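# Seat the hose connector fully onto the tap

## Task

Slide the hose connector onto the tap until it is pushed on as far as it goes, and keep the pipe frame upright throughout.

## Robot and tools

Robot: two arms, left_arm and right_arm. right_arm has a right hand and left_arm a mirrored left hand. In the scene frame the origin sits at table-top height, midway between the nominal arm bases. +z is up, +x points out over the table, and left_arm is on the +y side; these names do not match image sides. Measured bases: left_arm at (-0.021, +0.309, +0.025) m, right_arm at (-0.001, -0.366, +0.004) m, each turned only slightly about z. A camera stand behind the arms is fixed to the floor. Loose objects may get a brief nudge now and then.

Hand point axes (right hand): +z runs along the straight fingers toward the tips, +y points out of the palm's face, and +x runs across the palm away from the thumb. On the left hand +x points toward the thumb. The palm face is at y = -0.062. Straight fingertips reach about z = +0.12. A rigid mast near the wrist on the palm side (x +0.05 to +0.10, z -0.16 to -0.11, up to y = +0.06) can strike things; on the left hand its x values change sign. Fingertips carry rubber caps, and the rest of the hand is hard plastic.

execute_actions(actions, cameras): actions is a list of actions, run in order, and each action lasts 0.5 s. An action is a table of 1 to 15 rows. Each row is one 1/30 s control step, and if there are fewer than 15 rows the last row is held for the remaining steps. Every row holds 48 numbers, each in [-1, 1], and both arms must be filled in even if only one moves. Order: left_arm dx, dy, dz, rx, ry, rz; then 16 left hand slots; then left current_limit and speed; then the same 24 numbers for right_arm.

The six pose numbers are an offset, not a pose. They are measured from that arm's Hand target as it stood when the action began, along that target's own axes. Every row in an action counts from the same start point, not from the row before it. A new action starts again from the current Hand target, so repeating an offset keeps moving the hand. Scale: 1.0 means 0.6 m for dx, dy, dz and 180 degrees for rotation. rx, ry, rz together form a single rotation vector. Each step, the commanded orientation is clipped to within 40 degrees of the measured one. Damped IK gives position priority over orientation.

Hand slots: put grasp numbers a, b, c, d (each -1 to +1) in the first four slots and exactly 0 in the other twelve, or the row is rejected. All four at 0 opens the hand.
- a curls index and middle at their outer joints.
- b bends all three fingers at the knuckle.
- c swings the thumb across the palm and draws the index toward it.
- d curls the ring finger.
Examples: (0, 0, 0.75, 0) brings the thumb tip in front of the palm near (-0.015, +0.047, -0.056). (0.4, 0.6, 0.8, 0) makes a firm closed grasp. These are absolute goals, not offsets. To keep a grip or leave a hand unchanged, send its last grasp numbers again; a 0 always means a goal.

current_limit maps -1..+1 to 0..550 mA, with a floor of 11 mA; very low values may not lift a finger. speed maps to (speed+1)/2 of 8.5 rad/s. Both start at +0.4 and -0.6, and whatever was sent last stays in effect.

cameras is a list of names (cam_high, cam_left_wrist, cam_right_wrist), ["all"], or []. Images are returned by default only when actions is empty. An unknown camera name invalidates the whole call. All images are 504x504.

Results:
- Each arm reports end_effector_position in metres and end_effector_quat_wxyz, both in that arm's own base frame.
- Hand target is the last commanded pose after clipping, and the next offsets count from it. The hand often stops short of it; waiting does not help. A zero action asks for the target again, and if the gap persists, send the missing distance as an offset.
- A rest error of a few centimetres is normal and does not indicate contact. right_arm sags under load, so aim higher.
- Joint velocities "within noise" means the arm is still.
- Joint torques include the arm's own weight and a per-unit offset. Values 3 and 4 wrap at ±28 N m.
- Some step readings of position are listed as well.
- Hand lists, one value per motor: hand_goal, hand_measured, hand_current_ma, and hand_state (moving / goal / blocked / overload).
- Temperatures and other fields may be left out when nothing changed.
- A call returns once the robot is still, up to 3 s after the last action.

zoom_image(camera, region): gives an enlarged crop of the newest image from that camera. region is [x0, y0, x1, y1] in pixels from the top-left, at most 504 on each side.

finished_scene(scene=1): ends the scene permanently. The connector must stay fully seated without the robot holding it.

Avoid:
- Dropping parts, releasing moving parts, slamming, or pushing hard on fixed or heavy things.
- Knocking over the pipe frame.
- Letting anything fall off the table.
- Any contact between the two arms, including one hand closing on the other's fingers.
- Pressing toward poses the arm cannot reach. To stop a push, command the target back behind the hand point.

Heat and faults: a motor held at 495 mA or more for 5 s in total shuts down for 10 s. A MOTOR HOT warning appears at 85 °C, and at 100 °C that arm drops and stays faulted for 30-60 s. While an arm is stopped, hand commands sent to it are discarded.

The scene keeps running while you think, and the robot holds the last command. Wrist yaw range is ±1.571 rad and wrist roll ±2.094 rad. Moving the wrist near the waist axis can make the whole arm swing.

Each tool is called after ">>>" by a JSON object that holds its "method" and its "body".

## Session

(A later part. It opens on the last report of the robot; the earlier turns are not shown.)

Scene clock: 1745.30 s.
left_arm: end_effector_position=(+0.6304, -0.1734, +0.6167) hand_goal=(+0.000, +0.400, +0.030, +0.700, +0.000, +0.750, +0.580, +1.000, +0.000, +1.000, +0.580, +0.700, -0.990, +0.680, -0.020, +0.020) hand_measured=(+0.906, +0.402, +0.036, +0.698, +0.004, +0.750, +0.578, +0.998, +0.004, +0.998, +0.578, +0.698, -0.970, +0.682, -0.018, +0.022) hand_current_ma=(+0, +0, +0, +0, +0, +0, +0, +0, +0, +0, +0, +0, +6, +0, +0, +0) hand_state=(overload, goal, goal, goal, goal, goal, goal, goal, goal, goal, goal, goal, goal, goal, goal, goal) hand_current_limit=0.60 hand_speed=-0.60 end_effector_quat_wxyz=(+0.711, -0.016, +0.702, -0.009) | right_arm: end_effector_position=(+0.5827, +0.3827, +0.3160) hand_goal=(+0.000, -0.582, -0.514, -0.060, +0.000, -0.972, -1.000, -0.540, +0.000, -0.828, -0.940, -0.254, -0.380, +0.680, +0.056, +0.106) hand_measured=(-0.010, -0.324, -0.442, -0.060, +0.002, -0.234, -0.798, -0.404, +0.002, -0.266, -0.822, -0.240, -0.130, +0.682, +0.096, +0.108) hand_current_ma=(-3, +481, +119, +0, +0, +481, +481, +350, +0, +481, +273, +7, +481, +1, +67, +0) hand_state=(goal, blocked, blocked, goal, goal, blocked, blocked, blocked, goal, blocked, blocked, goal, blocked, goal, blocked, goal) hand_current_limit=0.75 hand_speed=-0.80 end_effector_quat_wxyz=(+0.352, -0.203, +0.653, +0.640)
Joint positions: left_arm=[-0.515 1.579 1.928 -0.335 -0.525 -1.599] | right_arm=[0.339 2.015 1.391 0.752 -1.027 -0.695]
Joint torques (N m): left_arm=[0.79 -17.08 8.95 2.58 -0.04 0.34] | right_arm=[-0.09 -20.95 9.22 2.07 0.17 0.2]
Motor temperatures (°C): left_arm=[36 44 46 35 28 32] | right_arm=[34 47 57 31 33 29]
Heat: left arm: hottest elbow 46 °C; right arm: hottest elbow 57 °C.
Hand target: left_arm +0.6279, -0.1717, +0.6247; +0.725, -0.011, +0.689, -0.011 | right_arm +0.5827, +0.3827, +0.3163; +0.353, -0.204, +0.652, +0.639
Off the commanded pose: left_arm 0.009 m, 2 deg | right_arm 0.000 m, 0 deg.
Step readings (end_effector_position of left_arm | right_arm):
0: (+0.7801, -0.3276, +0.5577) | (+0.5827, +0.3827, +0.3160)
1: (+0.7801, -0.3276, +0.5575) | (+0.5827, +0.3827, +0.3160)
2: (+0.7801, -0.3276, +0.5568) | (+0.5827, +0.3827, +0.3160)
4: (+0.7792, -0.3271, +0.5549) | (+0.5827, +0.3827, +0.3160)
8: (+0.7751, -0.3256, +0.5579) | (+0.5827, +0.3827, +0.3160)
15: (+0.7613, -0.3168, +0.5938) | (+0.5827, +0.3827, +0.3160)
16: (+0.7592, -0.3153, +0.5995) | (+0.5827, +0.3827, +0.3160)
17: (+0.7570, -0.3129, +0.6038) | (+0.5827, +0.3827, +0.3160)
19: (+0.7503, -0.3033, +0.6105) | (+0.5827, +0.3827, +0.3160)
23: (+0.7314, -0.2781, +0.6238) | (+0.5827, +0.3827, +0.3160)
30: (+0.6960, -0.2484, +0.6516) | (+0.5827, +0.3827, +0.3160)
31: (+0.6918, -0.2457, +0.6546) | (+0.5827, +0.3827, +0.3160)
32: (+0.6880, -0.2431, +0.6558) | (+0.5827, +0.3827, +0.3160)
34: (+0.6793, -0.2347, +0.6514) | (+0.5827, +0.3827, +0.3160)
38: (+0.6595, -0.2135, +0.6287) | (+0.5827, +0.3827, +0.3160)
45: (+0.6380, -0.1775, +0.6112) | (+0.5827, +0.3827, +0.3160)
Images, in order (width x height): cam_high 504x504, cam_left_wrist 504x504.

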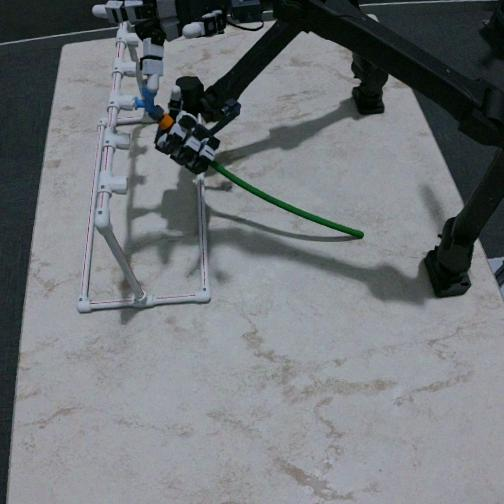

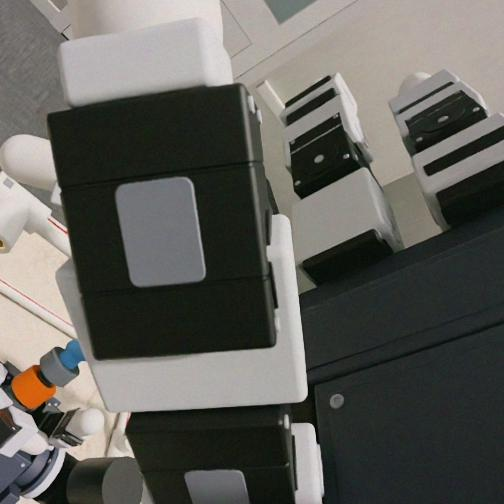

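>>> {"method": "execute_actions", "body": {"actions": [[[0.0206,-0.0025,0.001,0.0122,-0.0149,-0.0052,0,0,1,0,0,0,0,0,0,0,0,0,0,0,0,0,0.6,-0.6,0,0,0,0,0,0,1,0.95,0.7,0.95,0,0,0,0,0,0,0,0,0,0,0,0,0.75,-0.8],[0.0412,-0.005,0.002,0.0244,-0.0298,-0.0104,0,0,1,0,0,0,0,0,0,0,0,0,0,0,0,0,0.6,-0.6,0,0,0,0,0,0,1,0.95,0.7,0.95,0,0,0,0,0,0,0,0,0,0,0,0,0.75,-0.8],[0.0617,-0.0075,0.003,0.0366,-0.0448,-0.0157,0,0,1,0,0,0,0,0,0,0,0,0,0,0,0,0,0.6,-0.6,0,0,0,0,0,0,1,0.95,0.7,0.95,0,0,0,0,0,0,0,0,0,0,0,0,0.75,-0.8],[0.0823,-0.01,0.004,0.0488,-0.0597,-0.0209,0,0,1,0,0,0,0,0,0,0,0,0,0,0,0,0,0.6,-0.6,0,0,0,0,0,0,1,0.95,0.7,0.95,0,0,0,0,0,0,0,0,0,0,0,0,0.75,-0.8]],[[0.0206,-0.0013,-0.0026,0.0122,-0.0149,-0.0052,0,0,1,0,0,0,0,0,0,0,0,0,0,0,0,0,0.6,-0.6,0,0,0,0,0,0,1,0.95,0.7,0.95,0,0,0,0,0,0,0,0,0,0,0,0,0.75,-0.8],[0.0411,-0.0025,-0.0053,0.0244,-0.0298,-0.0104,0,0,1,0,0,0,0,0,0,0,0,0,0,0,0,0,0.6,-0.6,0,0,0,0,0,0,1,0.95,0.7,0.95,0,0,0,0,0,0,0,0,0,0,0,0,0.75,-0.8],[0.0617,-0.0038,-0.0079,0.0366,-0.0448,-0.0157,0,0,1,0,0,0,0,0,0,0,0,0,0,0,0,0,0.6,-0.6,0,0,0,0,0,0,1,0.95,0.7,0.95,0,0,0,0,0,0,0,0,0,0,0,0,0.75,-0.8],[0.0822,-0.005,-0.0105,0.0488,-0.0597,-0.0209,0,0,1,0,0,0,0,0,0,0,0,0,0,0,0,0,0.6,-0.6,0,0,0,0,0,0,1,0.95,0.7,0.95,0,0,0,0,0,0,0,0,0,0,0,0,0.75,-0.8]]], "cameras": ["cam_high","cam_left_wrist"]}}

Scene clock: 1752.30 s.
left_arm: end_effector_position=(+0.6359, -0.1898, +0.5292) hand_goal=(+0.000, +0.400, +0.030, +0.700, +0.000, +0.750, +0.580, +1.000, +0.000, +1.000, +0.580, +0.700, -0.990, +0.680, -0.020, +0.020) hand_measured=(+0.916, +0.400, +0.034, +0.698, +0.004, +0.750, +0.578, +0.998, +0.004, +0.998, +0.578, +0.698, -0.972, +0.682, -0.018, +0.022) hand_current_ma=(+0, +0, +0, +0, +0, +0, +0, +0, +0, +0, +0, +0, +4, +0, +0, +0) hand_state=(overload, goal, goal, goal, goal, goal, goal, goal, goal, goal, goal, goal, goal, goal, goal, goal) hand_current_limit=0.60 hand_speed=-0.60 end_effector_quat_wxyz=(+0.829, +0.057, +0.535, -0.157) | right_arm: end_effector_position=(+0.5827, +0.3827, +0.3160) hand_goal=(+0.000, -0.582, -0.514, -0.060, +0.000, -0.972, -1.000, -0.540, +0.000, -0.828, -0.940, -0.254, -0.380, +0.680, +0.056, +0.106) hand_measured=(-0.010, -0.324, -0.442, -0.060, +0.002, -0.234, -0.798, -0.404, +0.002, -0.266, -0.822, -0.240, -0.130, +0.682, +0.096, +0.108) hand_current_ma=(-3, +481, +119, +0, +0, +481, +481, +350, +0, +481, +273, +7, +481, +1, +67, +0) hand_state=(goal, blocked, blocked, goal, goal, blocked, blocked, blocked, goal, blocked, blocked, goal, blocked, goal, blocked, goal) hand_current_limit=0.75 hand_speed=-0.80 end_effector_quat_wxyz=(+0.352, -0.203, +0.653, +0.640)
Joint positions: left_arm=[-0.454 1.483 1.319 0.605 -0.145 -1.582] | right_arm=[0.339 2.015 1.391 0.752 -1.027 -0.695]
Joint torques (N m): left_arm=[1.32 -14.39 9.28 2.4 0.11 0.07] | right_arm=[0.03 -21.07 9.25 2.06 0.15 0.19]
Motor temperatures (°C): left_arm=[36 44 45 35 28 32] | right_arm=[34 47 56 31 33 29]
Heat: left arm: hottest elbow 45 °C; right arm: hottest elbow 56 °C.
Hand target: left_arm +0.6377, -0.1866, +0.5269; +0.831, +0.053, +0.530, -0.160 | right_arm +0.5827, +0.3827, +0.3163; +0.353, -0.204, +0.652, +0.639
Off the commanded pose: left_arm 0.004 m, 1 deg | right_arm 0.000 m, 0 deg.
Step readings (end_effector_position of left_arm | right_arm):
0: (+0.6304, -0.1734, +0.6167) | (+0.5827, +0.3827, +0.3160)
1: (+0.6309, -0.1741, +0.6164) | (+0.5827, +0.3827, +0.3160)
2: (+0.6315, -0.1754, +0.6159) | (+0.5827, +0.3827, +0.3160)
4: (+0.6327, -0.1800, +0.6087) | (+0.5827, +0.3827, +0.3160)
8: (+0.6315, -0.1867, +0.5804) | (+0.5827, +0.3827, +0.3160)
15: (+0.6385, -0.1892, +0.5548) | (+0.5827, +0.3827, +0.3160)
16: (+0.6389, -0.1892, +0.5552) | (+0.5827, +0.3827, +0.3160)
17: (+0.6394, -0.1900, +0.5560) | (+0.5827, +0.3827, +0.3160)
19: (+0.6387, -0.1923, +0.5559) | (+0.5827, +0.3827, +0.3160)
23: (+0.6341, -0.1928, +0.5393) | (+0.5827, +0.3827, +0.3160)
30: (+0.6370, -0.1913, +0.5228) | (+0.5827, +0.3827, +0.3160)
Images, in order (width x height): cam_high 504x504, cam_left_wrist 504x504.

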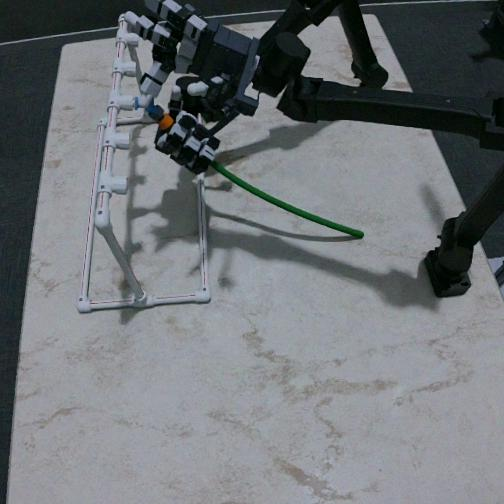

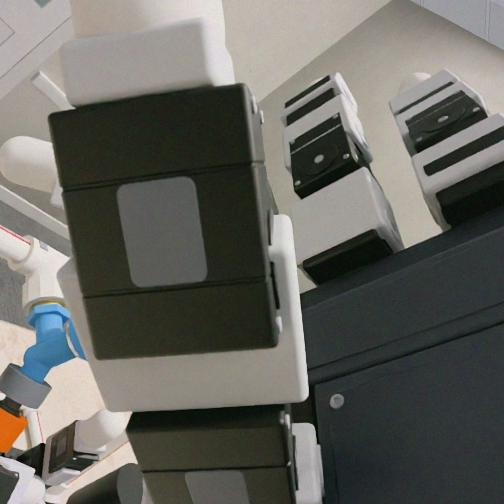

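>>> {"method": "zoom_image", "body": {"camera": "cam_left_wrist", "region": [0, 350, 80, 430]}}

Scaled by 6.300 from the camera's 504x504 image, which has a finer 720x720 frame.

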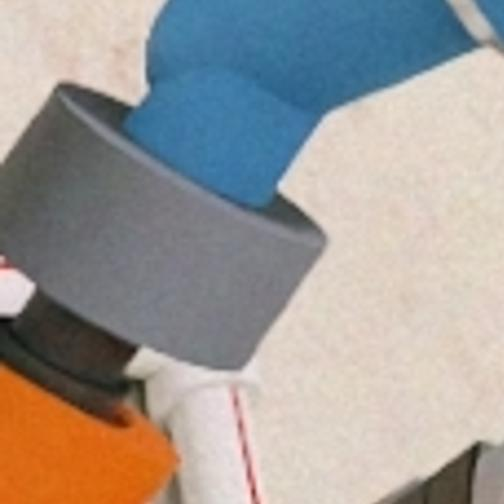

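>>> {"method": "execute_actions", "body": {"actions": [[[0.015,0.0113,0,0,0,0,0,0,1,0,0,0,0,0,0,0,0,0,0,0,0,0,0.6,-0.6,0,0,0,0,0,0,1,0.95,0.7,0.95,0,0,0,0,0,0,0,0,0,0,0,0,0.75,-0.8],[0.03,0.0226,0,0,0,0,0,0,1,0,0,0,0,0,0,0,0,0,0,0,0,0,0.6,-0.6,0,0,0,0,0,0,1,0.95,0.7,0.95,0,0,0,0,0,0,0,0,0,0,0,0,0.75,-0.8],[0.0447,0.0338,0,0,0,0,0,0,1,0,0,0,0,0,0,0,0,0,0,0,0,0,0.6,-0.6,0,0,0,0,0,0,1,0.95,0.7,0.95,0,0,0,0,0,0,0,0,0,0,0,0,0.75,-0.8]]], "cameras": ["cam_high","cam_left_wrist"]}}

>>> {"method": "zoom_image", "body": {"camera": "cam_left_wrist", "region": [0, 350, 100, 450]}}

Scene clock: 1754.10 s.
left_arm: end_effector_position=(+0.6548, -0.1739, +0.5010) hand_goal=(+0.000, +0.400, +0.030, +0.700, +0.000, +0.750, +0.580, +1.000, +0.000, +1.000, +0.580, +0.700, -0.990, +0.680, -0.020, +0.020) hand_measured=(+0.938, +0.400, +0.034, +0.698, +0.004, +0.750, +0.578, +0.998, +0.004, +1.000, +0.578, +0.698, -0.972, +0.682, -0.018, +0.022) hand_current_ma=(+0, +0, +0, +0, +0, +0, +0, +0, +0, +0, +0, +0, +4, +0, +0, +0) hand_state=(overload, goal, goal, goal, goal, goal, goal, goal, goal, goal, goal, goal, goal, goal, goal, goal) hand_current_limit=0.60 hand_speed=-0.60 end_effector_quat_wxyz=(+0.828, +0.056, +0.536, -0.154) | right_arm: end_effector_position=(+0.5827, +0.3827, +0.3160) hand_goal=(+0.000, -0.582, -0.514, -0.060, +0.000, -0.972, -1.000, -0.540, +0.000, -0.828, -0.940, -0.254, -0.380, +0.680, +0.056, +0.106) hand_measured=(-0.010, -0.324, -0.442, -0.060, +0.002, -0.234, -0.798, -0.404, +0.002, -0.266, -0.822, -0.240, -0.130, +0.682, +0.096, +0.108) hand_current_ma=(-3, +481, +119, +0, +0, +481, +481, +350, +0, +481, +273, +7, +481, +1, +67, +0) hand_state=(goal, blocked, blocked, goal, goal, blocked, blocked, blocked, goal, blocked, blocked, goal, blocked, goal, blocked, goal) hand_current_limit=0.75 hand_speed=-0.80 end_effector_quat_wxyz=(+0.352, -0.203, +0.653, +0.640)
Joint positions: left_arm=[-0.412 1.525 1.292 0.669 -0.111 -1.598] | right_arm=[0.339 2.015 1.391 0.752 -1.027 -0.695]
Joint torques (N m): left_arm=[0.91 -15.21 9.33 2.47 0.09 0.06] | right_arm=[-0.03 -21.01 9.21 2.11 0.16 0.19]
Motor temperatures (°C): left_arm=[36 44 45 35 28 32] | right_arm=[34 47 56 31 33 29]
Heat: left arm: hottest elbow 45 °C; right arm: hottest elbow 56 °C.
Hand target: left_arm +0.6547, -0.1732, +0.5008; +0.831, +0.052, +0.530, -0.160 | right_arm +0.5827, +0.3827, +0.3163; +0.353, -0.204, +0.652, +0.639
Off the commanded pose: left_arm 0.001 m, 1 deg | right_arm 0.000 m, 0 deg.
Step readings (end_effector_position of left_arm | right_arm):
0: (+0.6359, -0.1898, +0.5292) | (+0.5827, +0.3827, +0.3160)
1: (+0.6359, -0.1899, +0.5294) | (+0.5827, +0.3827, +0.3160)
2: (+0.6360, -0.1896, +0.5297) | (+0.5827, +0.3827, +0.3160)
4: (+0.6366, -0.1890, +0.5300) | (+0.5827, +0.3827, +0.3160)
8: (+0.6420, -0.1807, +0.5228) | (+0.5827, +0.3827, +0.3160)
15: (+0.6541, -0.1733, +0.5022) | (+0.5827, +0.3827, +0.3160)
Images, in order (width x height): cam_high 504x504, cam_left_wrist 504x504.

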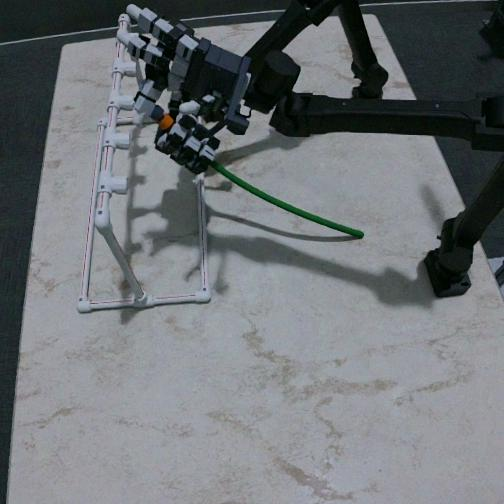

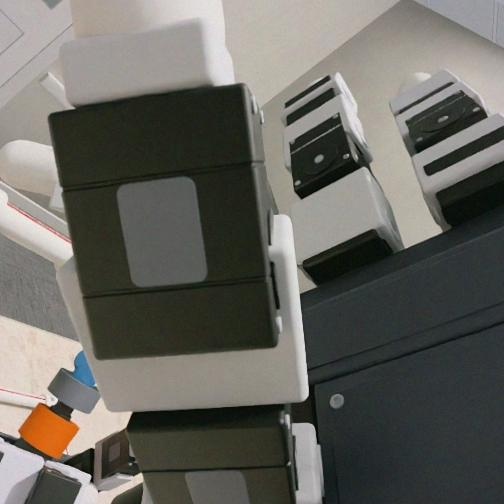

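Scaled by 5.040 from the camera's 504x504 image, which has a finer 720x720 frame.

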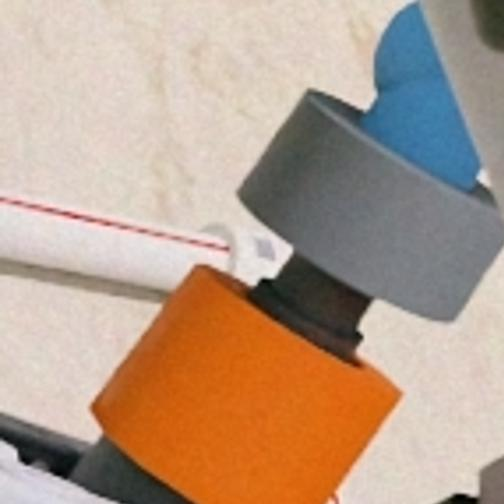

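>>> {"method": "zoom_image", "body": {"camera": "cam_left_wrist", "region": [30, 385, 80, 435]}}

>>> {"method": "zoom_image", "body": {"camera": "cam_left_wrist", "region": [45, 398, 75, 428]}}

Scaled by 10.080 from the camera's 504x504 image, which has a finer 720x720 frame.

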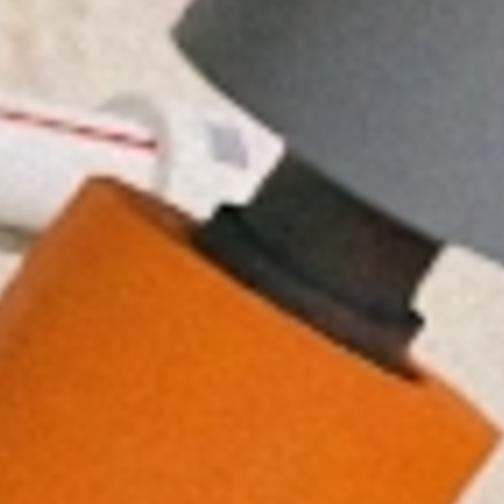

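Scaled by 16.800 from the camera's 504x504 image, which has a finer 720x720 frame.

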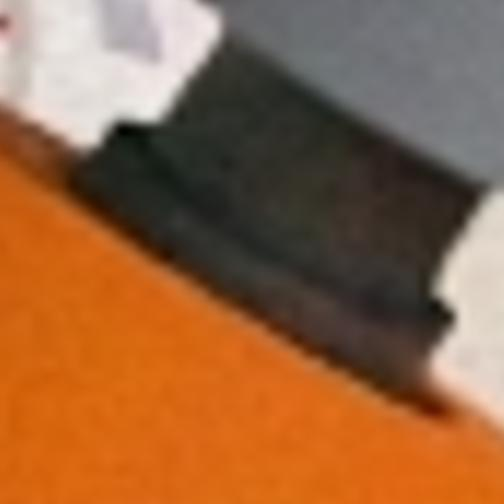

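>>> {"method": "zoom_image", "body": {"camera": "cam_left_wrist", "region": [10, 395, 90, 475]}}

>>> {"method": "zoom_image", "body": {"camera": "cam_left_wrist", "region": [40, 360, 100, 420]}}

Scaled by 6.300 from the camera's 504x504 image, which has a finer 720x720 frame.

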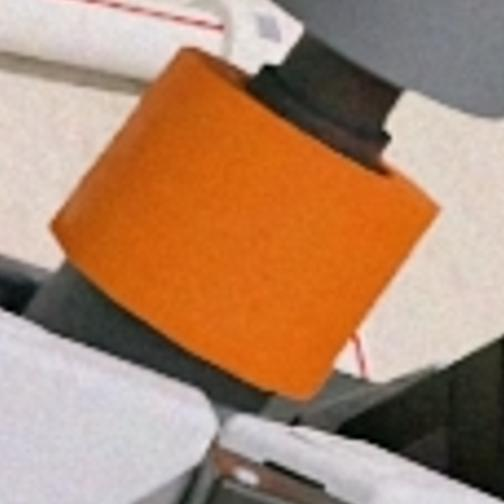

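Scaled by 8.400 from the camera's 504x504 image, which has a finer 720x720 frame.

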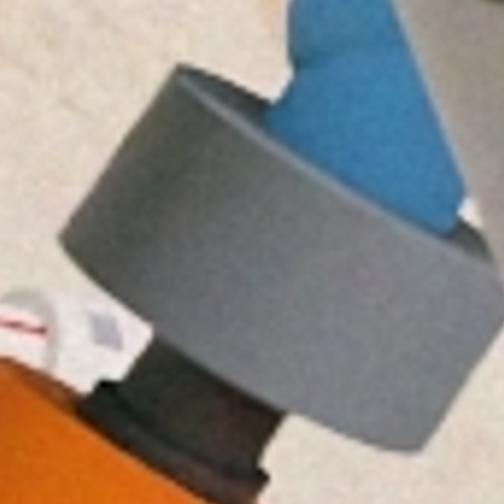

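>>> {"method": "zoom_image", "body": {"camera": "cam_left_wrist", "region": [14, 425, 44, 455]}}

>>> {"method": "zoom_image", "body": {"camera": "cam_left_wrist", "region": [36, 435, 66, 465]}}

>>> {"method": "zoom_image", "body": {"camera": "cam_left_wrist", "region": [44, 384, 74, 414]}}

>>> {"method": "zoom_image", "body": {"camera": "cam_left_wrist", "region": [66, 394, 96, 424]}}

>>> {"method": "zoom_image", "body": {"camera": "cam_left_wrist", "region": [36, 396, 66, 426]}}

>>> {"method": "zoom_image", "body": {"camera": "cam_left_wrist", "region": [58, 412, 88, 442]}}

Scaled by 16.800 from the camera's 504x504 image, which has a finer 720x720 frame.

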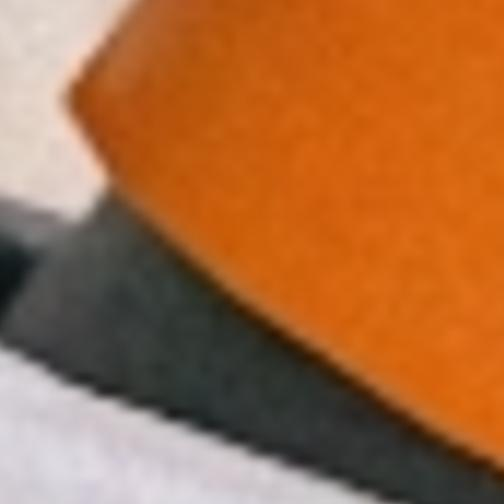

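Scaled by 16.800 from the camera's 504x504 image, which has a finer 720x720 frame.

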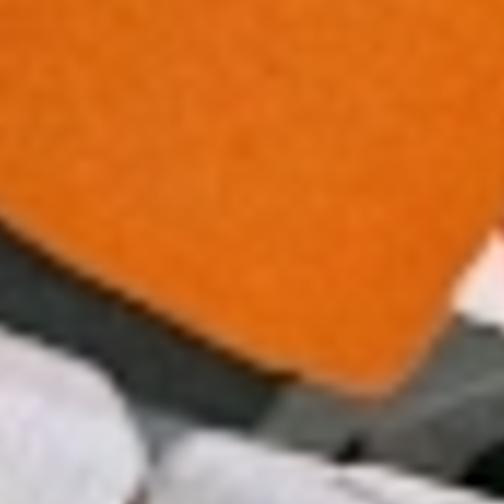

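Scaled by 16.800 from the camera's 504x504 image, which has a finer 720x720 frame.

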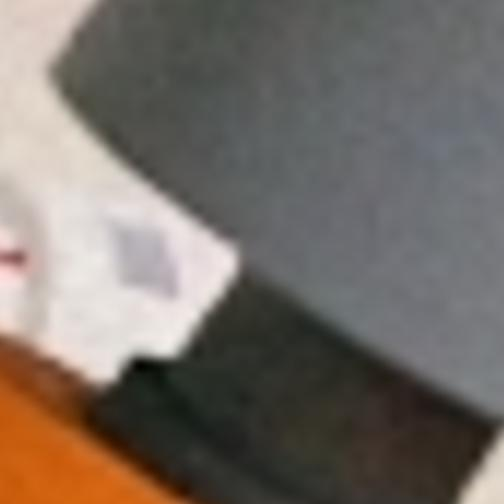

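Scaled by 16.800 from the camera's 504x504 image, which has a finer 720x720 frame.

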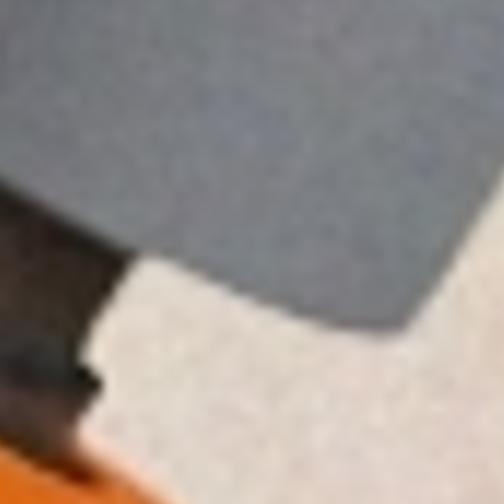

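Scaled by 16.800 from the camera's 504x504 image, which has a finer 720x720 frame.

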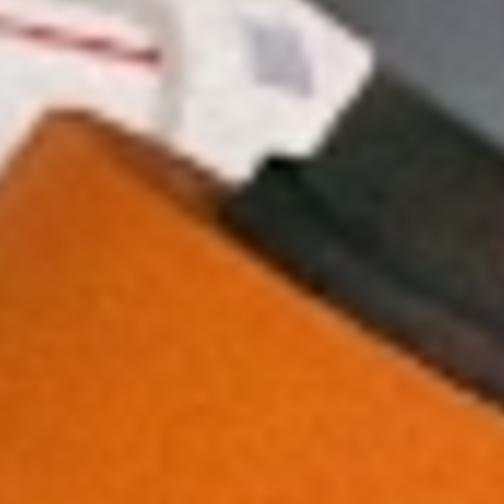

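Scaled by 16.800 from the camera's 504x504 image, which has a finer 720x720 frame.

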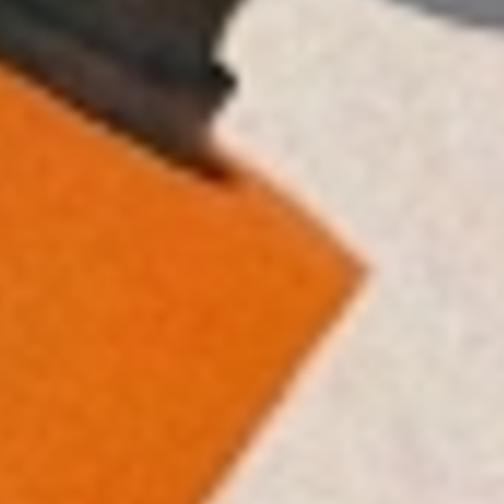

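>>> {"method": "execute_actions", "body": {"actions": [[[0,0,0,0,0,0,0,0,1,0,0,0,0,0,0,0,0,0,0,0,0,0,0.6,-0.6,0.0015,-0.0001,-0.0011,-0.0024,0.0028,-0.0037,1,0.95,0.7,0.95,0,0,0,0,0,0,0,0,0,0,0,0,0.75,-0.8],[0,0,0,0,0,0,0,0,1,0,0,0,0,0,0,0,0,0,0,0,0,0,0.6,-0.6,0.0029,-0.0003,-0.0022,-0.0047,0.0056,-0.0074,1,0.95,0.7,0.95,0,0,0,0,0,0,0,0,0,0,0,0,0.75,-0.8],[0,0,0,0,0,0,0,0,1,0,0,0,0,0,0,0,0,0,0,0,0,0,0.6,-0.6,0.0044,-0.0004,-0.0034,-0.0071,0.0085,-0.0112,1,0.95,0.7,0.95,0,0,0,0,0,0,0,0,0,0,0,0,0.75,-0.8]]], "cameras": ["cam_left_wrist","cam_right_wrist"]}}

>>> {"method": "zoom_image", "body": {"camera": "cam_left_wrist", "region": [14, 384, 104, 474]}}

Scene clock: 1766.90 s.
left_arm: end_effector_position=(+0.6548, -0.1739, +0.5010) hand_goal=(+0.000, +0.400, +0.030, +0.700, +0.000, +0.750, +0.580, +1.000, +0.000, +1.000, +0.580, +0.700, -0.990, +0.680, -0.020, +0.020) hand_measured=(+0.968, +0.400, +0.034, +0.698, +0.004, +0.750, +0.578, +0.998, +0.004, +1.000, +0.578, +0.698, -0.972, +0.682, -0.018, +0.022) hand_current_ma=(+0, +0, +0, +0, +0, +0, +0, +0, +0, +0, +0, +0, +4, +0, +0, +0) hand_state=(overload, goal, goal, goal, goal, goal, goal, goal, goal, goal, goal, goal, goal, goal, goal, goal) hand_current_limit=0.60 hand_speed=-0.60 end_effector_quat_wxyz=(+0.828, +0.056, +0.536, -0.154) | right_arm: end_effector_position=(+0.5771, +0.3827, +0.3149) hand_goal=(+0.000, -0.582, -0.514, -0.060, +0.000, -0.972, -1.000, -0.540, +0.000, -0.828, -0.940, -0.254, -0.380, +0.680, +0.056, +0.106) hand_measured=(-0.010, -0.324, -0.442, -0.060, +0.002, -0.234, -0.798, -0.404, +0.002, -0.266, -0.822, -0.240, -0.130, +0.682, +0.096, +0.108) hand_current_ma=(-3, +481, +119, +0, +0, +481, +481, +350, +0, +481, +273, +7, +481, +1, +67, +0) hand_state=(goal, blocked, blocked, goal, goal, blocked, blocked, blocked, goal, blocked, blocked, goal, blocked, goal, blocked, goal) hand_current_limit=0.75 hand_speed=-0.80 end_effector_quat_wxyz=(+0.340, -0.214, +0.651, +0.644)
Joint positions: left_arm=[-0.412 1.525 1.292 0.669 -0.111 -1.598] | right_arm=[0.339 2.015 1.391 0.749 -1.061 -0.695]
Joint torques (N m): left_arm=[0.97 -15.15 9.35 2.47 0.1 0.06] | right_arm=[-0.38 -19.96 10.92 1.92 -0.15 -0.14]
Motor temperatures (°C): left_arm=[36 42 45 35 28 32] | right_arm=[34 46 55 31 33 29]
Heat: left arm: hottest elbow 45 °C; right arm: hottest elbow 55 °C.
Hand target: left_arm +0.6547, -0.1732, +0.5009; +0.831, +0.052, +0.530, -0.160 | right_arm +0.5807, +0.3812, +0.3141; +0.353, -0.228, +0.646, +0.637
Off the commanded pose: left_arm 0.001 m, 1 deg | right_arm 0.004 m, 2 deg.
Step readings (end_effector_position of left_arm | right_arm):
0: (+0.6548, -0.1739, +0.5010) | (+0.5827, +0.3827, +0.3160)
1: (+0.6548, -0.1739, +0.5010) | (+0.5827, +0.3827, +0.3160)
2: (+0.6548, -0.1739, +0.5010) | (+0.5823, +0.3827, +0.3159)
4: (+0.6548, -0.1739, +0.5010) | (+0.5805, +0.3827, +0.3157)
8: (+0.6548, -0.1739, +0.5010) | (+0.5779, +0.3827, +0.3151)
15: (+0.6548, -0.1739, +0.5010) | (+0.5772, +0.3827, +0.3149)
Images, in order (width x height): cam_left_wrist 504x504, cam_right_wrist 504x504.

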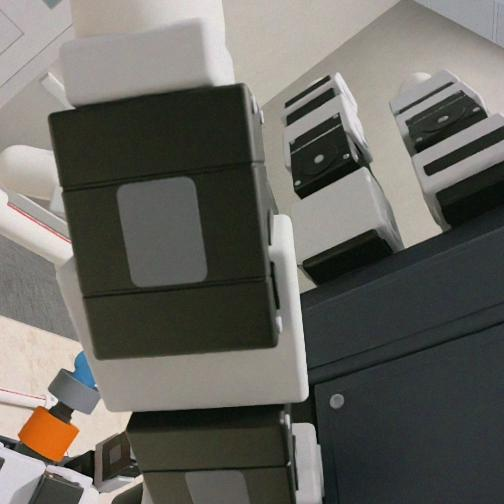

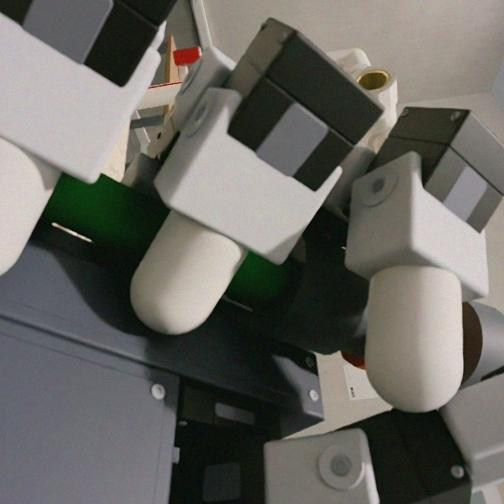

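Scaled by 5.600 from the camera's 504x504 image, which has a finer 720x720 frame.

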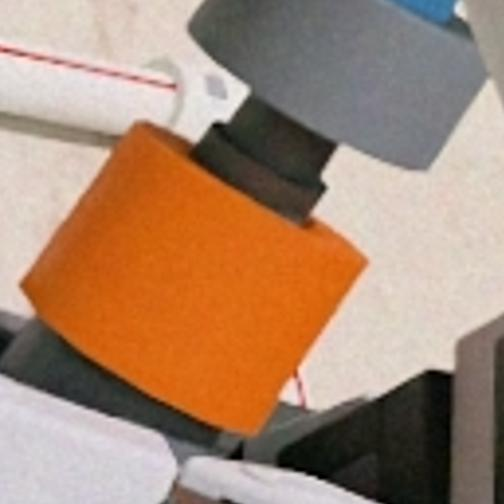

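>>> {"method": "execute_actions", "body": {"actions": [[[0,0,0,0,0,0,0,0,1,0,0,0,0,0,0,0,0,0,0,0,0,0,0.6,-0.6,0.0012,-0.0006,-0.0006,-0.0024,0.0029,-0.0111,1,0.95,0.7,0.95,0,0,0,0,0,0,0,0,0,0,0,0,0.75,-0.8],[0,0,0,0,0,0,0,0,1,0,0,0,0,0,0,0,0,0,0,0,0,0,0.6,-0.6,0.0023,-0.0011,-0.0012,-0.0047,0.0057,-0.0223,1,0.95,0.7,0.95,0,0,0,0,0,0,0,0,0,0,0,0,0.75,-0.8],[0,0,0,0,0,0,0,0,1,0,0,0,0,0,0,0,0,0,0,0,0,0,0.6,-0.6,0.0035,-0.0017,-0.0018,-0.0071,0.0086,-0.0334,1,0.95,0.7,0.95,0,0,0,0,0,0,0,0,0,0,0,0,0.75,-0.8]]], "cameras": ["cam_left_wrist","cam_right_wrist"]}}

>>> {"method": "zoom_image", "body": {"camera": "cam_left_wrist", "region": [14, 384, 104, 474]}}

Scene clock: 1768.73 s.
left_arm: end_effector_position=(+0.6548, -0.1739, +0.5010) hand_goal=(+0.000, +0.400, +0.030, +0.700, +0.000, +0.750, +0.580, +1.000, +0.000, +1.000, +0.580, +0.700, -0.990, +0.680, -0.020, +0.020) hand_measured=(+0.968, +0.400, +0.034, +0.698, +0.004, +0.750, +0.578, +0.998, +0.004, +1.000, +0.578, +0.698, -0.972, +0.682, -0.018, +0.022) hand_current_ma=(+0, +0, +0, +0, +0, +0, +0, +0, +0, +0, +0, +0, +4, +0, +0, +0) hand_state=(overload, goal, goal, goal, goal, goal, goal, goal, goal, goal, goal, goal, goal, goal, goal, goal) hand_current_limit=0.60 hand_speed=-0.60 end_effector_quat_wxyz=(+0.828, +0.056, +0.536, -0.154) | right_arm: end_effector_position=(+0.5709, +0.3809, +0.3016) hand_goal=(+0.000, -0.582, -0.514, -0.060, +0.000, -0.972, -1.000, -0.540, +0.000, -0.828, -0.940, -0.254, -0.380, +0.680, +0.056, +0.106) hand_measured=(-0.010, -0.324, -0.442, -0.060, +0.002, -0.234, -0.798, -0.404, +0.002, -0.266, -0.822, -0.240, -0.130, +0.682, +0.096, +0.108) hand_current_ma=(-3, +481, +119, +0, +0, +481, +481, +350, +0, +481, +273, +7, +481, +1, +67, +0) hand_state=(goal, blocked, blocked, goal, goal, blocked, blocked, blocked, goal, blocked, blocked, goal, blocked, goal, blocked, goal) hand_current_limit=0.75 hand_speed=-0.80 end_effector_quat_wxyz=(+0.350, -0.251, +0.644, +0.632)
Joint positions: left_arm=[-0.412 1.525 1.292 0.669 -0.111 -1.598] | right_arm=[0.331 2.029 1.4 0.727 -1.104 -0.791]
Joint torques (N m): left_arm=[0.91 -15.09 9.35 2.48 0.09 0.06] | right_arm=[-0.56 -19.66 13.63 1.95 -0.14 -0.16]
Motor temperatures (°C): left_arm=[36 42 45 35 28 32] | right_arm=[34 46 55 31 33 29]
Heat: left arm: hottest elbow 45 °C; right arm: hottest elbow 55 °C.
Hand target: left_arm +0.6547, -0.1732, +0.5009; +0.831, +0.052, +0.530, -0.160 | right_arm +0.5801, +0.3802, +0.3118; +0.375, -0.274, +0.631, +0.622
Off the commanded pose: left_arm 0.001 m, 1 deg | right_arm 0.014 m, 4 deg.
Step readings (end_effector_position of left_arm | right_arm):
0: (+0.6548, -0.1739, +0.5010) | (+0.5771, +0.3827, +0.3149)
1: (+0.6548, -0.1739, +0.5010) | (+0.5770, +0.3827, +0.3149)
2: (+0.6548, -0.1739, +0.5010) | (+0.5766, +0.3827, +0.3145)
4: (+0.6548, -0.1739, +0.5010) | (+0.5744, +0.3822, +0.3127)
8: (+0.6548, -0.1739, +0.5010) | (+0.5717, +0.3804, +0.3054)
15: (+0.6548, -0.1739, +0.5010) | (+0.5712, +0.3808, +0.3025)
Images, in order (width x height): cam_left_wrist 504x504, cam_right_wrist 504x504.

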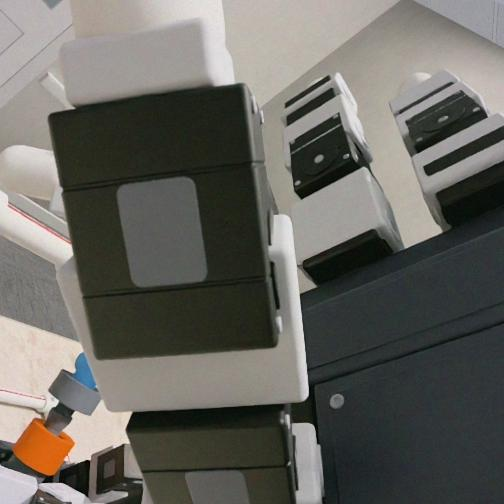

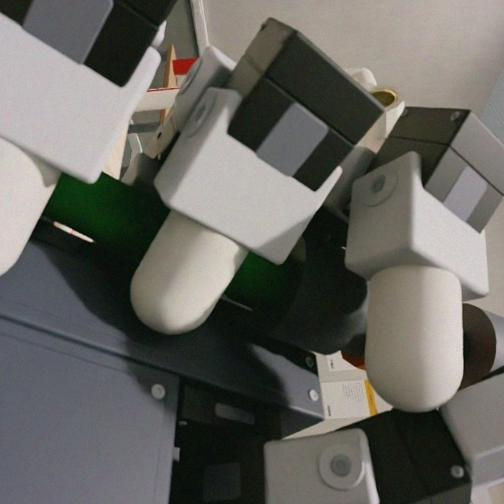

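Scaled by 5.600 from the camera's 504x504 image, which has a finer 720x720 frame.

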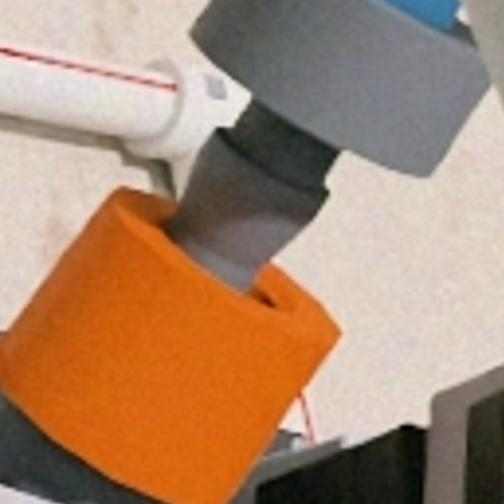

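>>> {"method": "zoom_image", "body": {"camera": "cam_left_wrist", "region": [6, 408, 46, 448]}}

>>> {"method": "zoom_image", "body": {"camera": "cam_left_wrist", "region": [42, 420, 82, 460]}}

>>> {"method": "zoom_image", "body": {"camera": "cam_left_wrist", "region": [0, 440, 40, 480]}}

>>> {"method": "zoom_image", "body": {"camera": "cam_left_wrist", "region": [30, 450, 70, 490]}}

>>> {"method": "zoom_image", "body": {"camera": "cam_left_wrist", "region": [42, 384, 82, 424]}}

>>> {"method": "zoom_image", "body": {"camera": "cam_left_wrist", "region": [64, 390, 104, 430]}}

Scaled by 12.600 from the camera's 504x504 image, which has a finer 720x720 frame.

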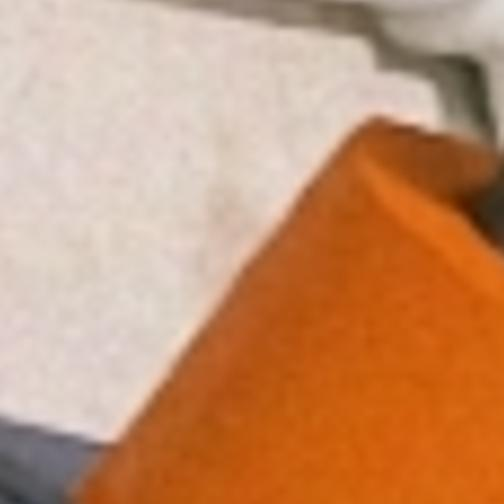

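Scaled by 12.600 from the camera's 504x504 image, which has a finer 720x720 frame.

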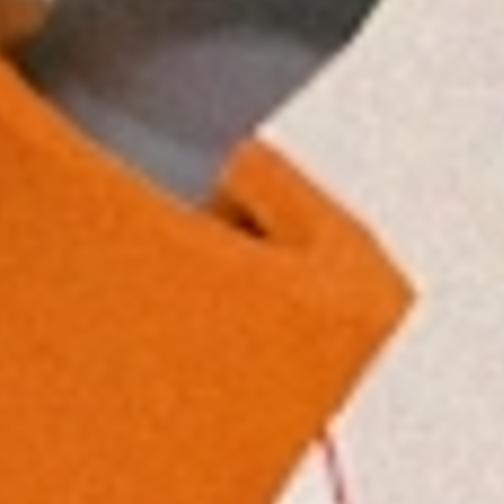

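Scaled by 12.600 from the camera's 504x504 image, which has a finer 720x720 frame.

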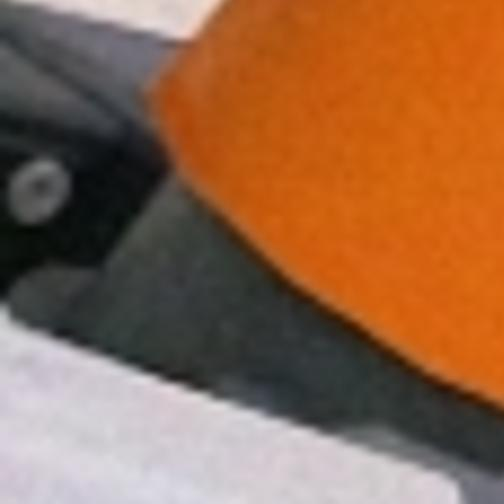

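Scaled by 12.600 from the camera's 504x504 image, which has a finer 720x720 frame.

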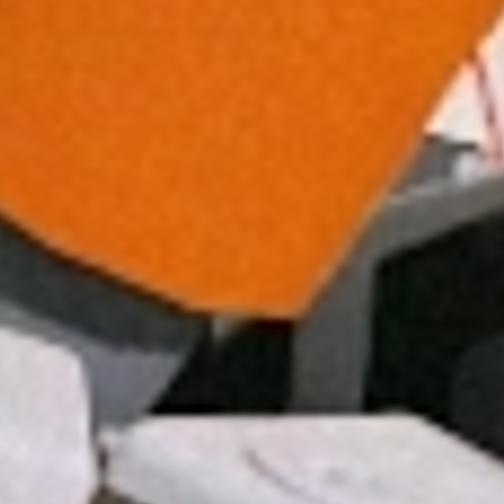

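Scaled by 12.600 from the camera's 504x504 image, which has a finer 720x720 frame.

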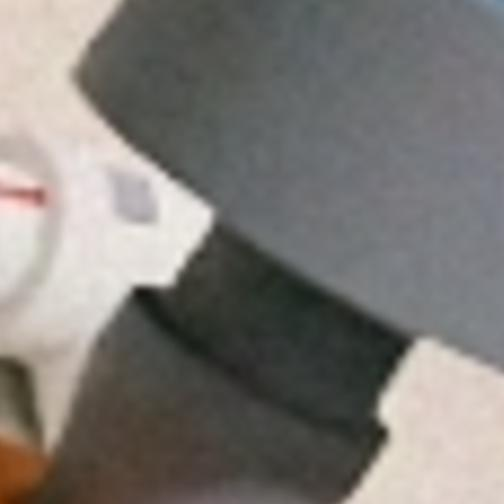

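Scaled by 12.600 from the camera's 504x504 image, which has a finer 720x720 frame.

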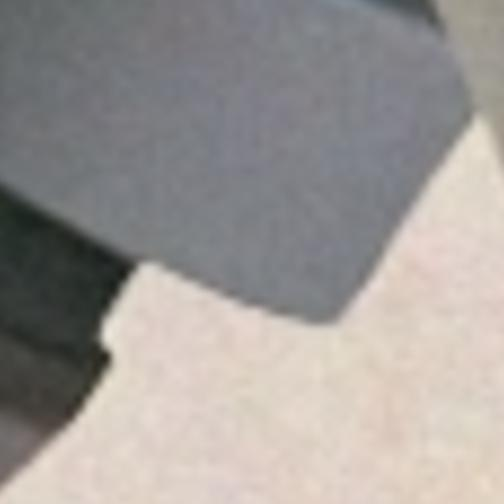

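>>> {"method": "execute_actions", "body": {"actions": [[[0,0,0,0,0,0,0,0,1,0,0,0,0,0,0,0,0,0,0,0,0,0,0.6,-0.6,0.0006,0.0016,-0.0024,-0.0054,0.0054,0.0021,1,0.95,0.7,0.95,0,0,0,0,0,0,0,0,0,0,0,0,0.75,-0.8],[0,0,0,0,0,0,0,0,1,0,0,0,0,0,0,0,0,0,0,0,0,0,0.6,-0.6,0.0012,0.0031,-0.0049,-0.0109,0.0107,0.0041,1,0.95,0.7,0.95,0,0,0,0,0,0,0,0,0,0,0,0,0.75,-0.8],[0,0,0,0,0,0,0,0,1,0,0,0,0,0,0,0,0,0,0,0,0,0,0.6,-0.6,0.0018,0.0047,-0.0073,-0.0163,0.0161,0.0062,1,0.95,0.7,0.95,0,0,0,0,0,0,0,0,0,0,0,0,0.75,-0.8]]], "cameras": ["cam_left_wrist","cam_right_wrist"]}}

>>> {"method": "zoom_image", "body": {"camera": "cam_left_wrist", "region": [4, 384, 104, 484]}}

Scene clock: 1773.57 s.
left_arm: end_effector_position=(+0.6548, -0.1739, +0.5010) hand_goal=(+0.000, +0.400, +0.030, +0.700, +0.000, +0.750, +0.580, +1.000, +0.000, +1.000, +0.580, +0.700, -0.990, +0.680, -0.020, +0.020) hand_measured=(+0.970, +0.400, +0.034, +0.698, +0.004, +0.750, +0.578, +0.998, +0.004, +1.000, +0.578, +0.698, -0.972, +0.682, -0.018, +0.022) hand_current_ma=(+0, +0, +0, +0, +0, +0, +0, +0, +0, +0, +0, +0, +4, +0, +0, +0) hand_state=(overload, goal, goal, goal, goal, goal, goal, goal, goal, goal, goal, goal, goal, goal, goal, goal) hand_current_limit=0.60 hand_speed=-0.60 end_effector_quat_wxyz=(+0.828, +0.056, +0.536, -0.154) | right_arm: end_effector_position=(+0.5657, +0.3770, +0.3019) hand_goal=(+0.000, -0.582, -0.514, -0.060, +0.000, -0.972, -1.000, -0.540, +0.000, -0.828, -0.940, -0.254, -0.380, +0.680, +0.056, +0.106) hand_measured=(-0.010, -0.324, -0.442, -0.060, +0.002, -0.234, -0.796, -0.404, +0.002, -0.266, -0.822, -0.240, -0.130, +0.682, +0.096, +0.108) hand_current_ma=(-3, +481, +119, +0, +0, +481, +481, +350, +0, +481, +273, +7, +481, +1, +67, +0) hand_state=(goal, blocked, blocked, goal, goal, blocked, blocked, blocked, goal, blocked, blocked, goal, blocked, goal, blocked, goal) hand_current_limit=0.75 hand_speed=-0.80 end_effector_quat_wxyz=(+0.324, -0.274, +0.639, +0.642)
Joint positions: left_arm=[-0.412 1.525 1.292 0.669 -0.111 -1.598] | right_arm=[0.324 2.037 1.422 0.702 -1.183 -0.791]
Joint torques (N m): left_arm=[0.91 -15.15 9.35 2.47 0.09 0.06] | right_arm=[-0.62 -19.66 13.9 1.76 -0.11 -0.07]
Motor temperatures (°C): left_arm=[36 42 45 35 28 32] | right_arm=[34 46 55 31 33 29]
Heat: left arm: hottest elbow 45 °C; right arm: hottest elbow 55 °C.
Hand target: left_arm +0.6547, -0.1732, +0.5009; +0.831, +0.052, +0.530, -0.160 | right_arm +0.5767, +0.3763, +0.3123; +0.346, -0.293, +0.626, +0.634
Off the commanded pose: left_arm 0.001 m, 1 deg | right_arm 0.015 m, 4 deg.
Step readings (end_effector_position of left_arm | right_arm):
0: (+0.6548, -0.1739, +0.5010) | (+0.5709, +0.3809, +0.3015)
1: (+0.6548, -0.1739, +0.5010) | (+0.5707, +0.3809, +0.3015)
2: (+0.6548, -0.1739, +0.5010) | (+0.5700, +0.3809, +0.3016)
4: (+0.6548, -0.1739, +0.5010) | (+0.5680, +0.3798, +0.3016)
8: (+0.6548, -0.1739, +0.5010) | (+0.5660, +0.3776, +0.3015)
15: (+0.6548, -0.1739, +0.5010) | (+0.5657, +0.3770, +0.3017)
Images, in order (width x height): cam_left_wrist 504x504, cam_right_wrist 504x504.

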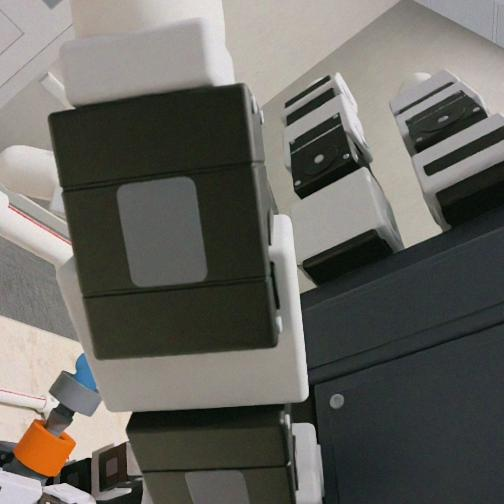

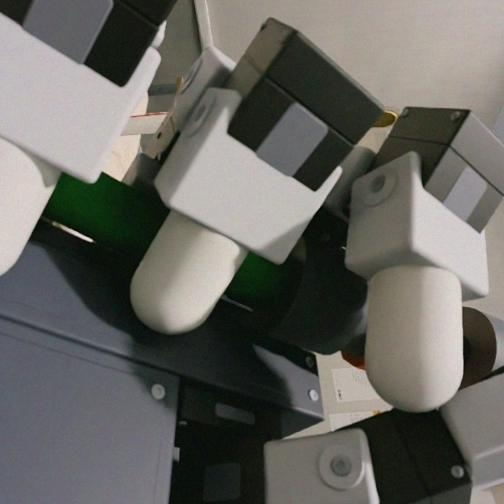

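Scaled by 5.040 from the camera's 504x504 image, which has a finer 720x720 frame.

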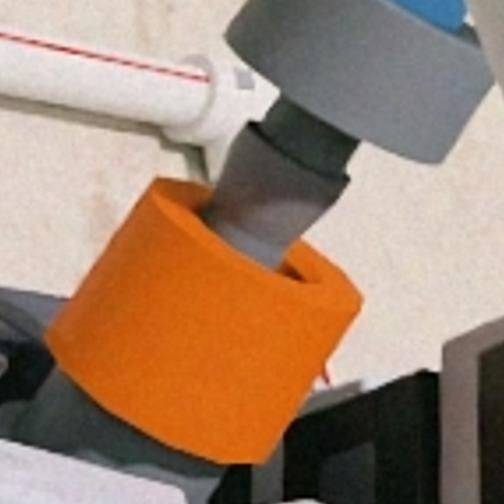

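>>> {"method": "execute_actions", "body": {"actions": [[[0,0,0,0,0,0,0,0,1,0,0,0,0,0,0,0,0,0,0,0,0,0,0.6,-0.6,-0.0049,0.0001,0.0019,-0.0002,-0.0003,-0.0009,1,0.95,0.7,0.95,0,0,0,0,0,0,0,0,0,0,0,0,0.75,-0.8],[0,0,0,0,0,0,0,0,1,0,0,0,0,0,0,0,0,0,0,0,0,0,0.6,-0.6,-0.0098,0.0003,0.0037,-0.0005,-0.0005,-0.0018,1,0.95,0.7,0.95,0,0,0,0,0,0,0,0,0,0,0,0,0.75,-0.8],[0,0,0,0,0,0,0,0,1,0,0,0,0,0,0,0,0,0,0,0,0,0,0.6,-0.6,-0.0148,0.0004,0.0056,-0.0007,-0.0008,-0.0026,1,0.95,0.7,0.95,0,0,0,0,0,0,0,0,0,0,0,0,0.75,-0.8],[0,0,0,0,0,0,0,0,1,0,0,0,0,0,0,0,0,0,0,0,0,0,0.6,-0.6,-0.0197,0.0006,0.0074,-0.001,-0.001,-0.0035,1,0.95,0.7,0.95,0,0,0,0,0,0,0,0,0,0,0,0,0.75,-0.8],[0,0,0,0,0,0,0,0,1,0,0,0,0,0,0,0,0,0,0,0,0,0,0.6,-0.6,-0.0246,0.0007,0.0093,-0.0012,-0.0013,-0.0044,1,0.95,0.7,0.95,0,0,0,0,0,0,0,0,0,0,0,0,0.75,-0.8]]], "cameras": ["cam_left_wrist","cam_right_wrist"]}}

>>> {"method": "zoom_image", "body": {"camera": "cam_left_wrist", "region": [4, 384, 104, 484]}}

Scene clock: 1775.67 s.
left_arm: end_effector_position=(+0.6548, -0.1739, +0.5010) hand_goal=(+0.000, +0.400, +0.030, +0.700, +0.000, +0.750, +0.580, +1.000, +0.000, +1.000, +0.580, +0.700, -0.990, +0.680, -0.020, +0.020) hand_measured=(+0.970, +0.400, +0.034, +0.698, +0.004, +0.750, +0.578, +0.998, +0.004, +1.000, +0.578, +0.698, -0.972, +0.682, -0.018, +0.022) hand_current_ma=(+0, +0, +0, +0, +0, +0, +0, +0, +0, +0, +0, +0, +4, +0, +0, +0) hand_state=(overload, goal, goal, goal, goal, goal, goal, goal, goal, goal, goal, goal, goal, goal, goal, goal) hand_current_limit=0.60 hand_speed=-0.60 end_effector_quat_wxyz=(+0.828, +0.056, +0.536, -0.154) | right_arm: end_effector_position=(+0.5738, +0.3778, +0.3101) hand_goal=(+0.000, -0.582, -0.514, -0.060, +0.000, -0.972, -1.000, -0.540, +0.000, -0.828, -0.940, -0.254, -0.380, +0.680, +0.056, +0.106) hand_measured=(-0.010, -0.324, -0.442, -0.060, +0.002, -0.234, -0.796, -0.404, +0.002, -0.266, -0.822, -0.240, -0.130, +0.682, +0.096, +0.108) hand_current_ma=(-3, +481, +119, +0, +0, +481, +481, +350, +0, +481, +273, +7, +481, +1, +67, +0) hand_state=(goal, blocked, blocked, goal, goal, blocked, blocked, blocked, goal, blocked, blocked, goal, blocked, goal, blocked, goal) hand_current_limit=0.75 hand_speed=-0.80 end_effector_quat_wxyz=(+0.328, -0.277, +0.637, +0.640)
Joint positions: left_arm=[-0.412 1.525 1.292 0.669 -0.111 -1.598] | right_arm=[0.321 2.044 1.46 0.679 -1.186 -0.796]
Joint torques (N m): left_arm=[0.91 -15.15 9.33 2.47 0.09 0.06] | right_arm=[-0.15 -20.01 15.01 1.78 0.08 0]
Motor temperatures (°C): left_arm=[36 42 45 35 28 32] | right_arm=[34 46 55 31 33 29]
Heat: left arm: hottest elbow 45 °C; right arm: hottest elbow 55 °C.
Hand target: left_arm +0.6547, -0.1732, +0.5009; +0.831, +0.052, +0.530, -0.160 | right_arm +0.5852, +0.3809, +0.3248; +0.351, -0.297, +0.622, +0.634
Off the commanded pose: left_arm 0.001 m, 1 deg | right_arm 0.019 m, 4 deg.
Step readings (end_effector_position of left_arm | right_arm):
0: (+0.6548, -0.1739, +0.5010) | (+0.5657, +0.3770, +0.3019)
1: (+0.6548, -0.1739, +0.5010) | (+0.5657, +0.3770, +0.3019)
2: (+0.6548, -0.1739, +0.5010) | (+0.5657, +0.3770, +0.3020)
4: (+0.6548, -0.1739, +0.5010) | (+0.5664, +0.3773, +0.3027)
8: (+0.6548, -0.1739, +0.5010) | (+0.5702, +0.3786, +0.3076)
15: (+0.6548, -0.1739, +0.5010) | (+0.5739, +0.3777, +0.3101)
Images, in order (width x height): cam_left_wrist 504x504, cam_right_wrist 504x504.

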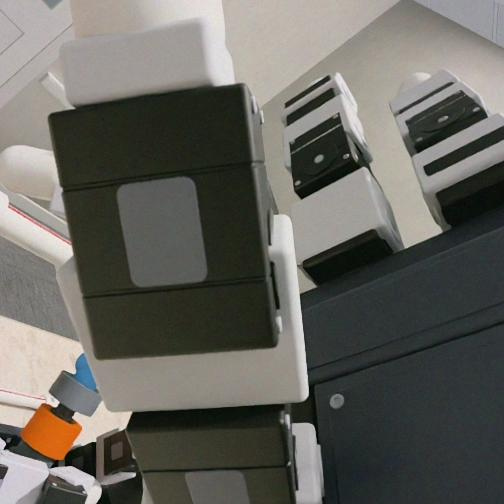

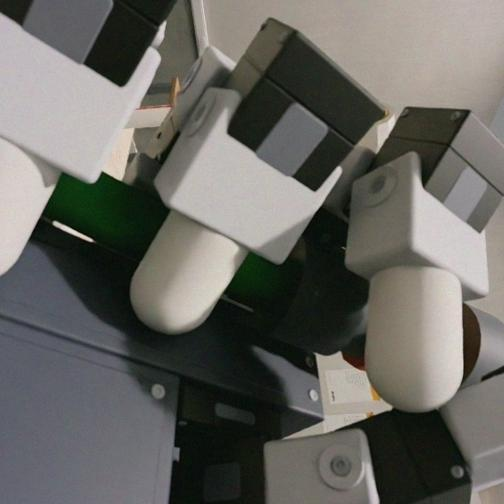

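Scaled by 5.040 from the camera's 504x504 image, which has a finer 720x720 frame.

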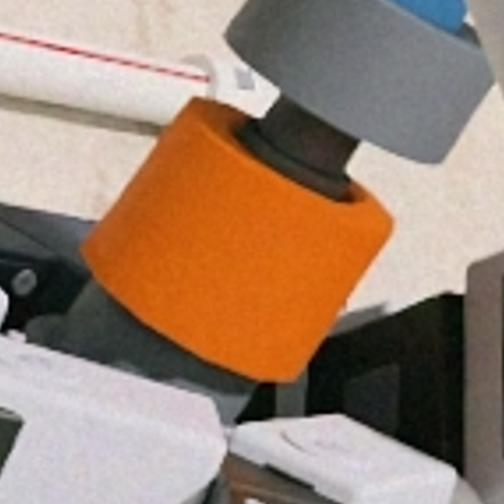

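>>> {"method": "zoom_image", "body": {"camera": "cam_left_wrist", "region": [30, 390, 90, 450]}}

Scaled by 8.400 from the camera's 504x504 image, which has a finer 720x720 frame.

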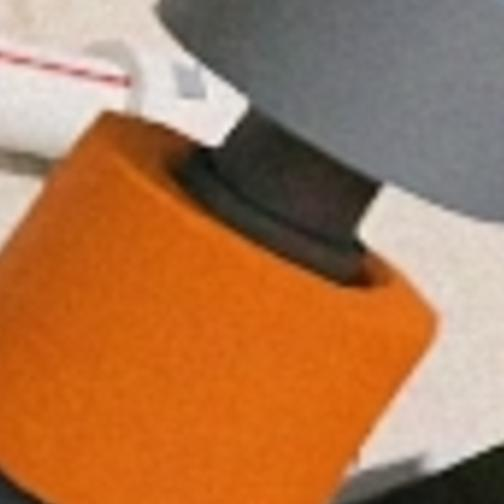

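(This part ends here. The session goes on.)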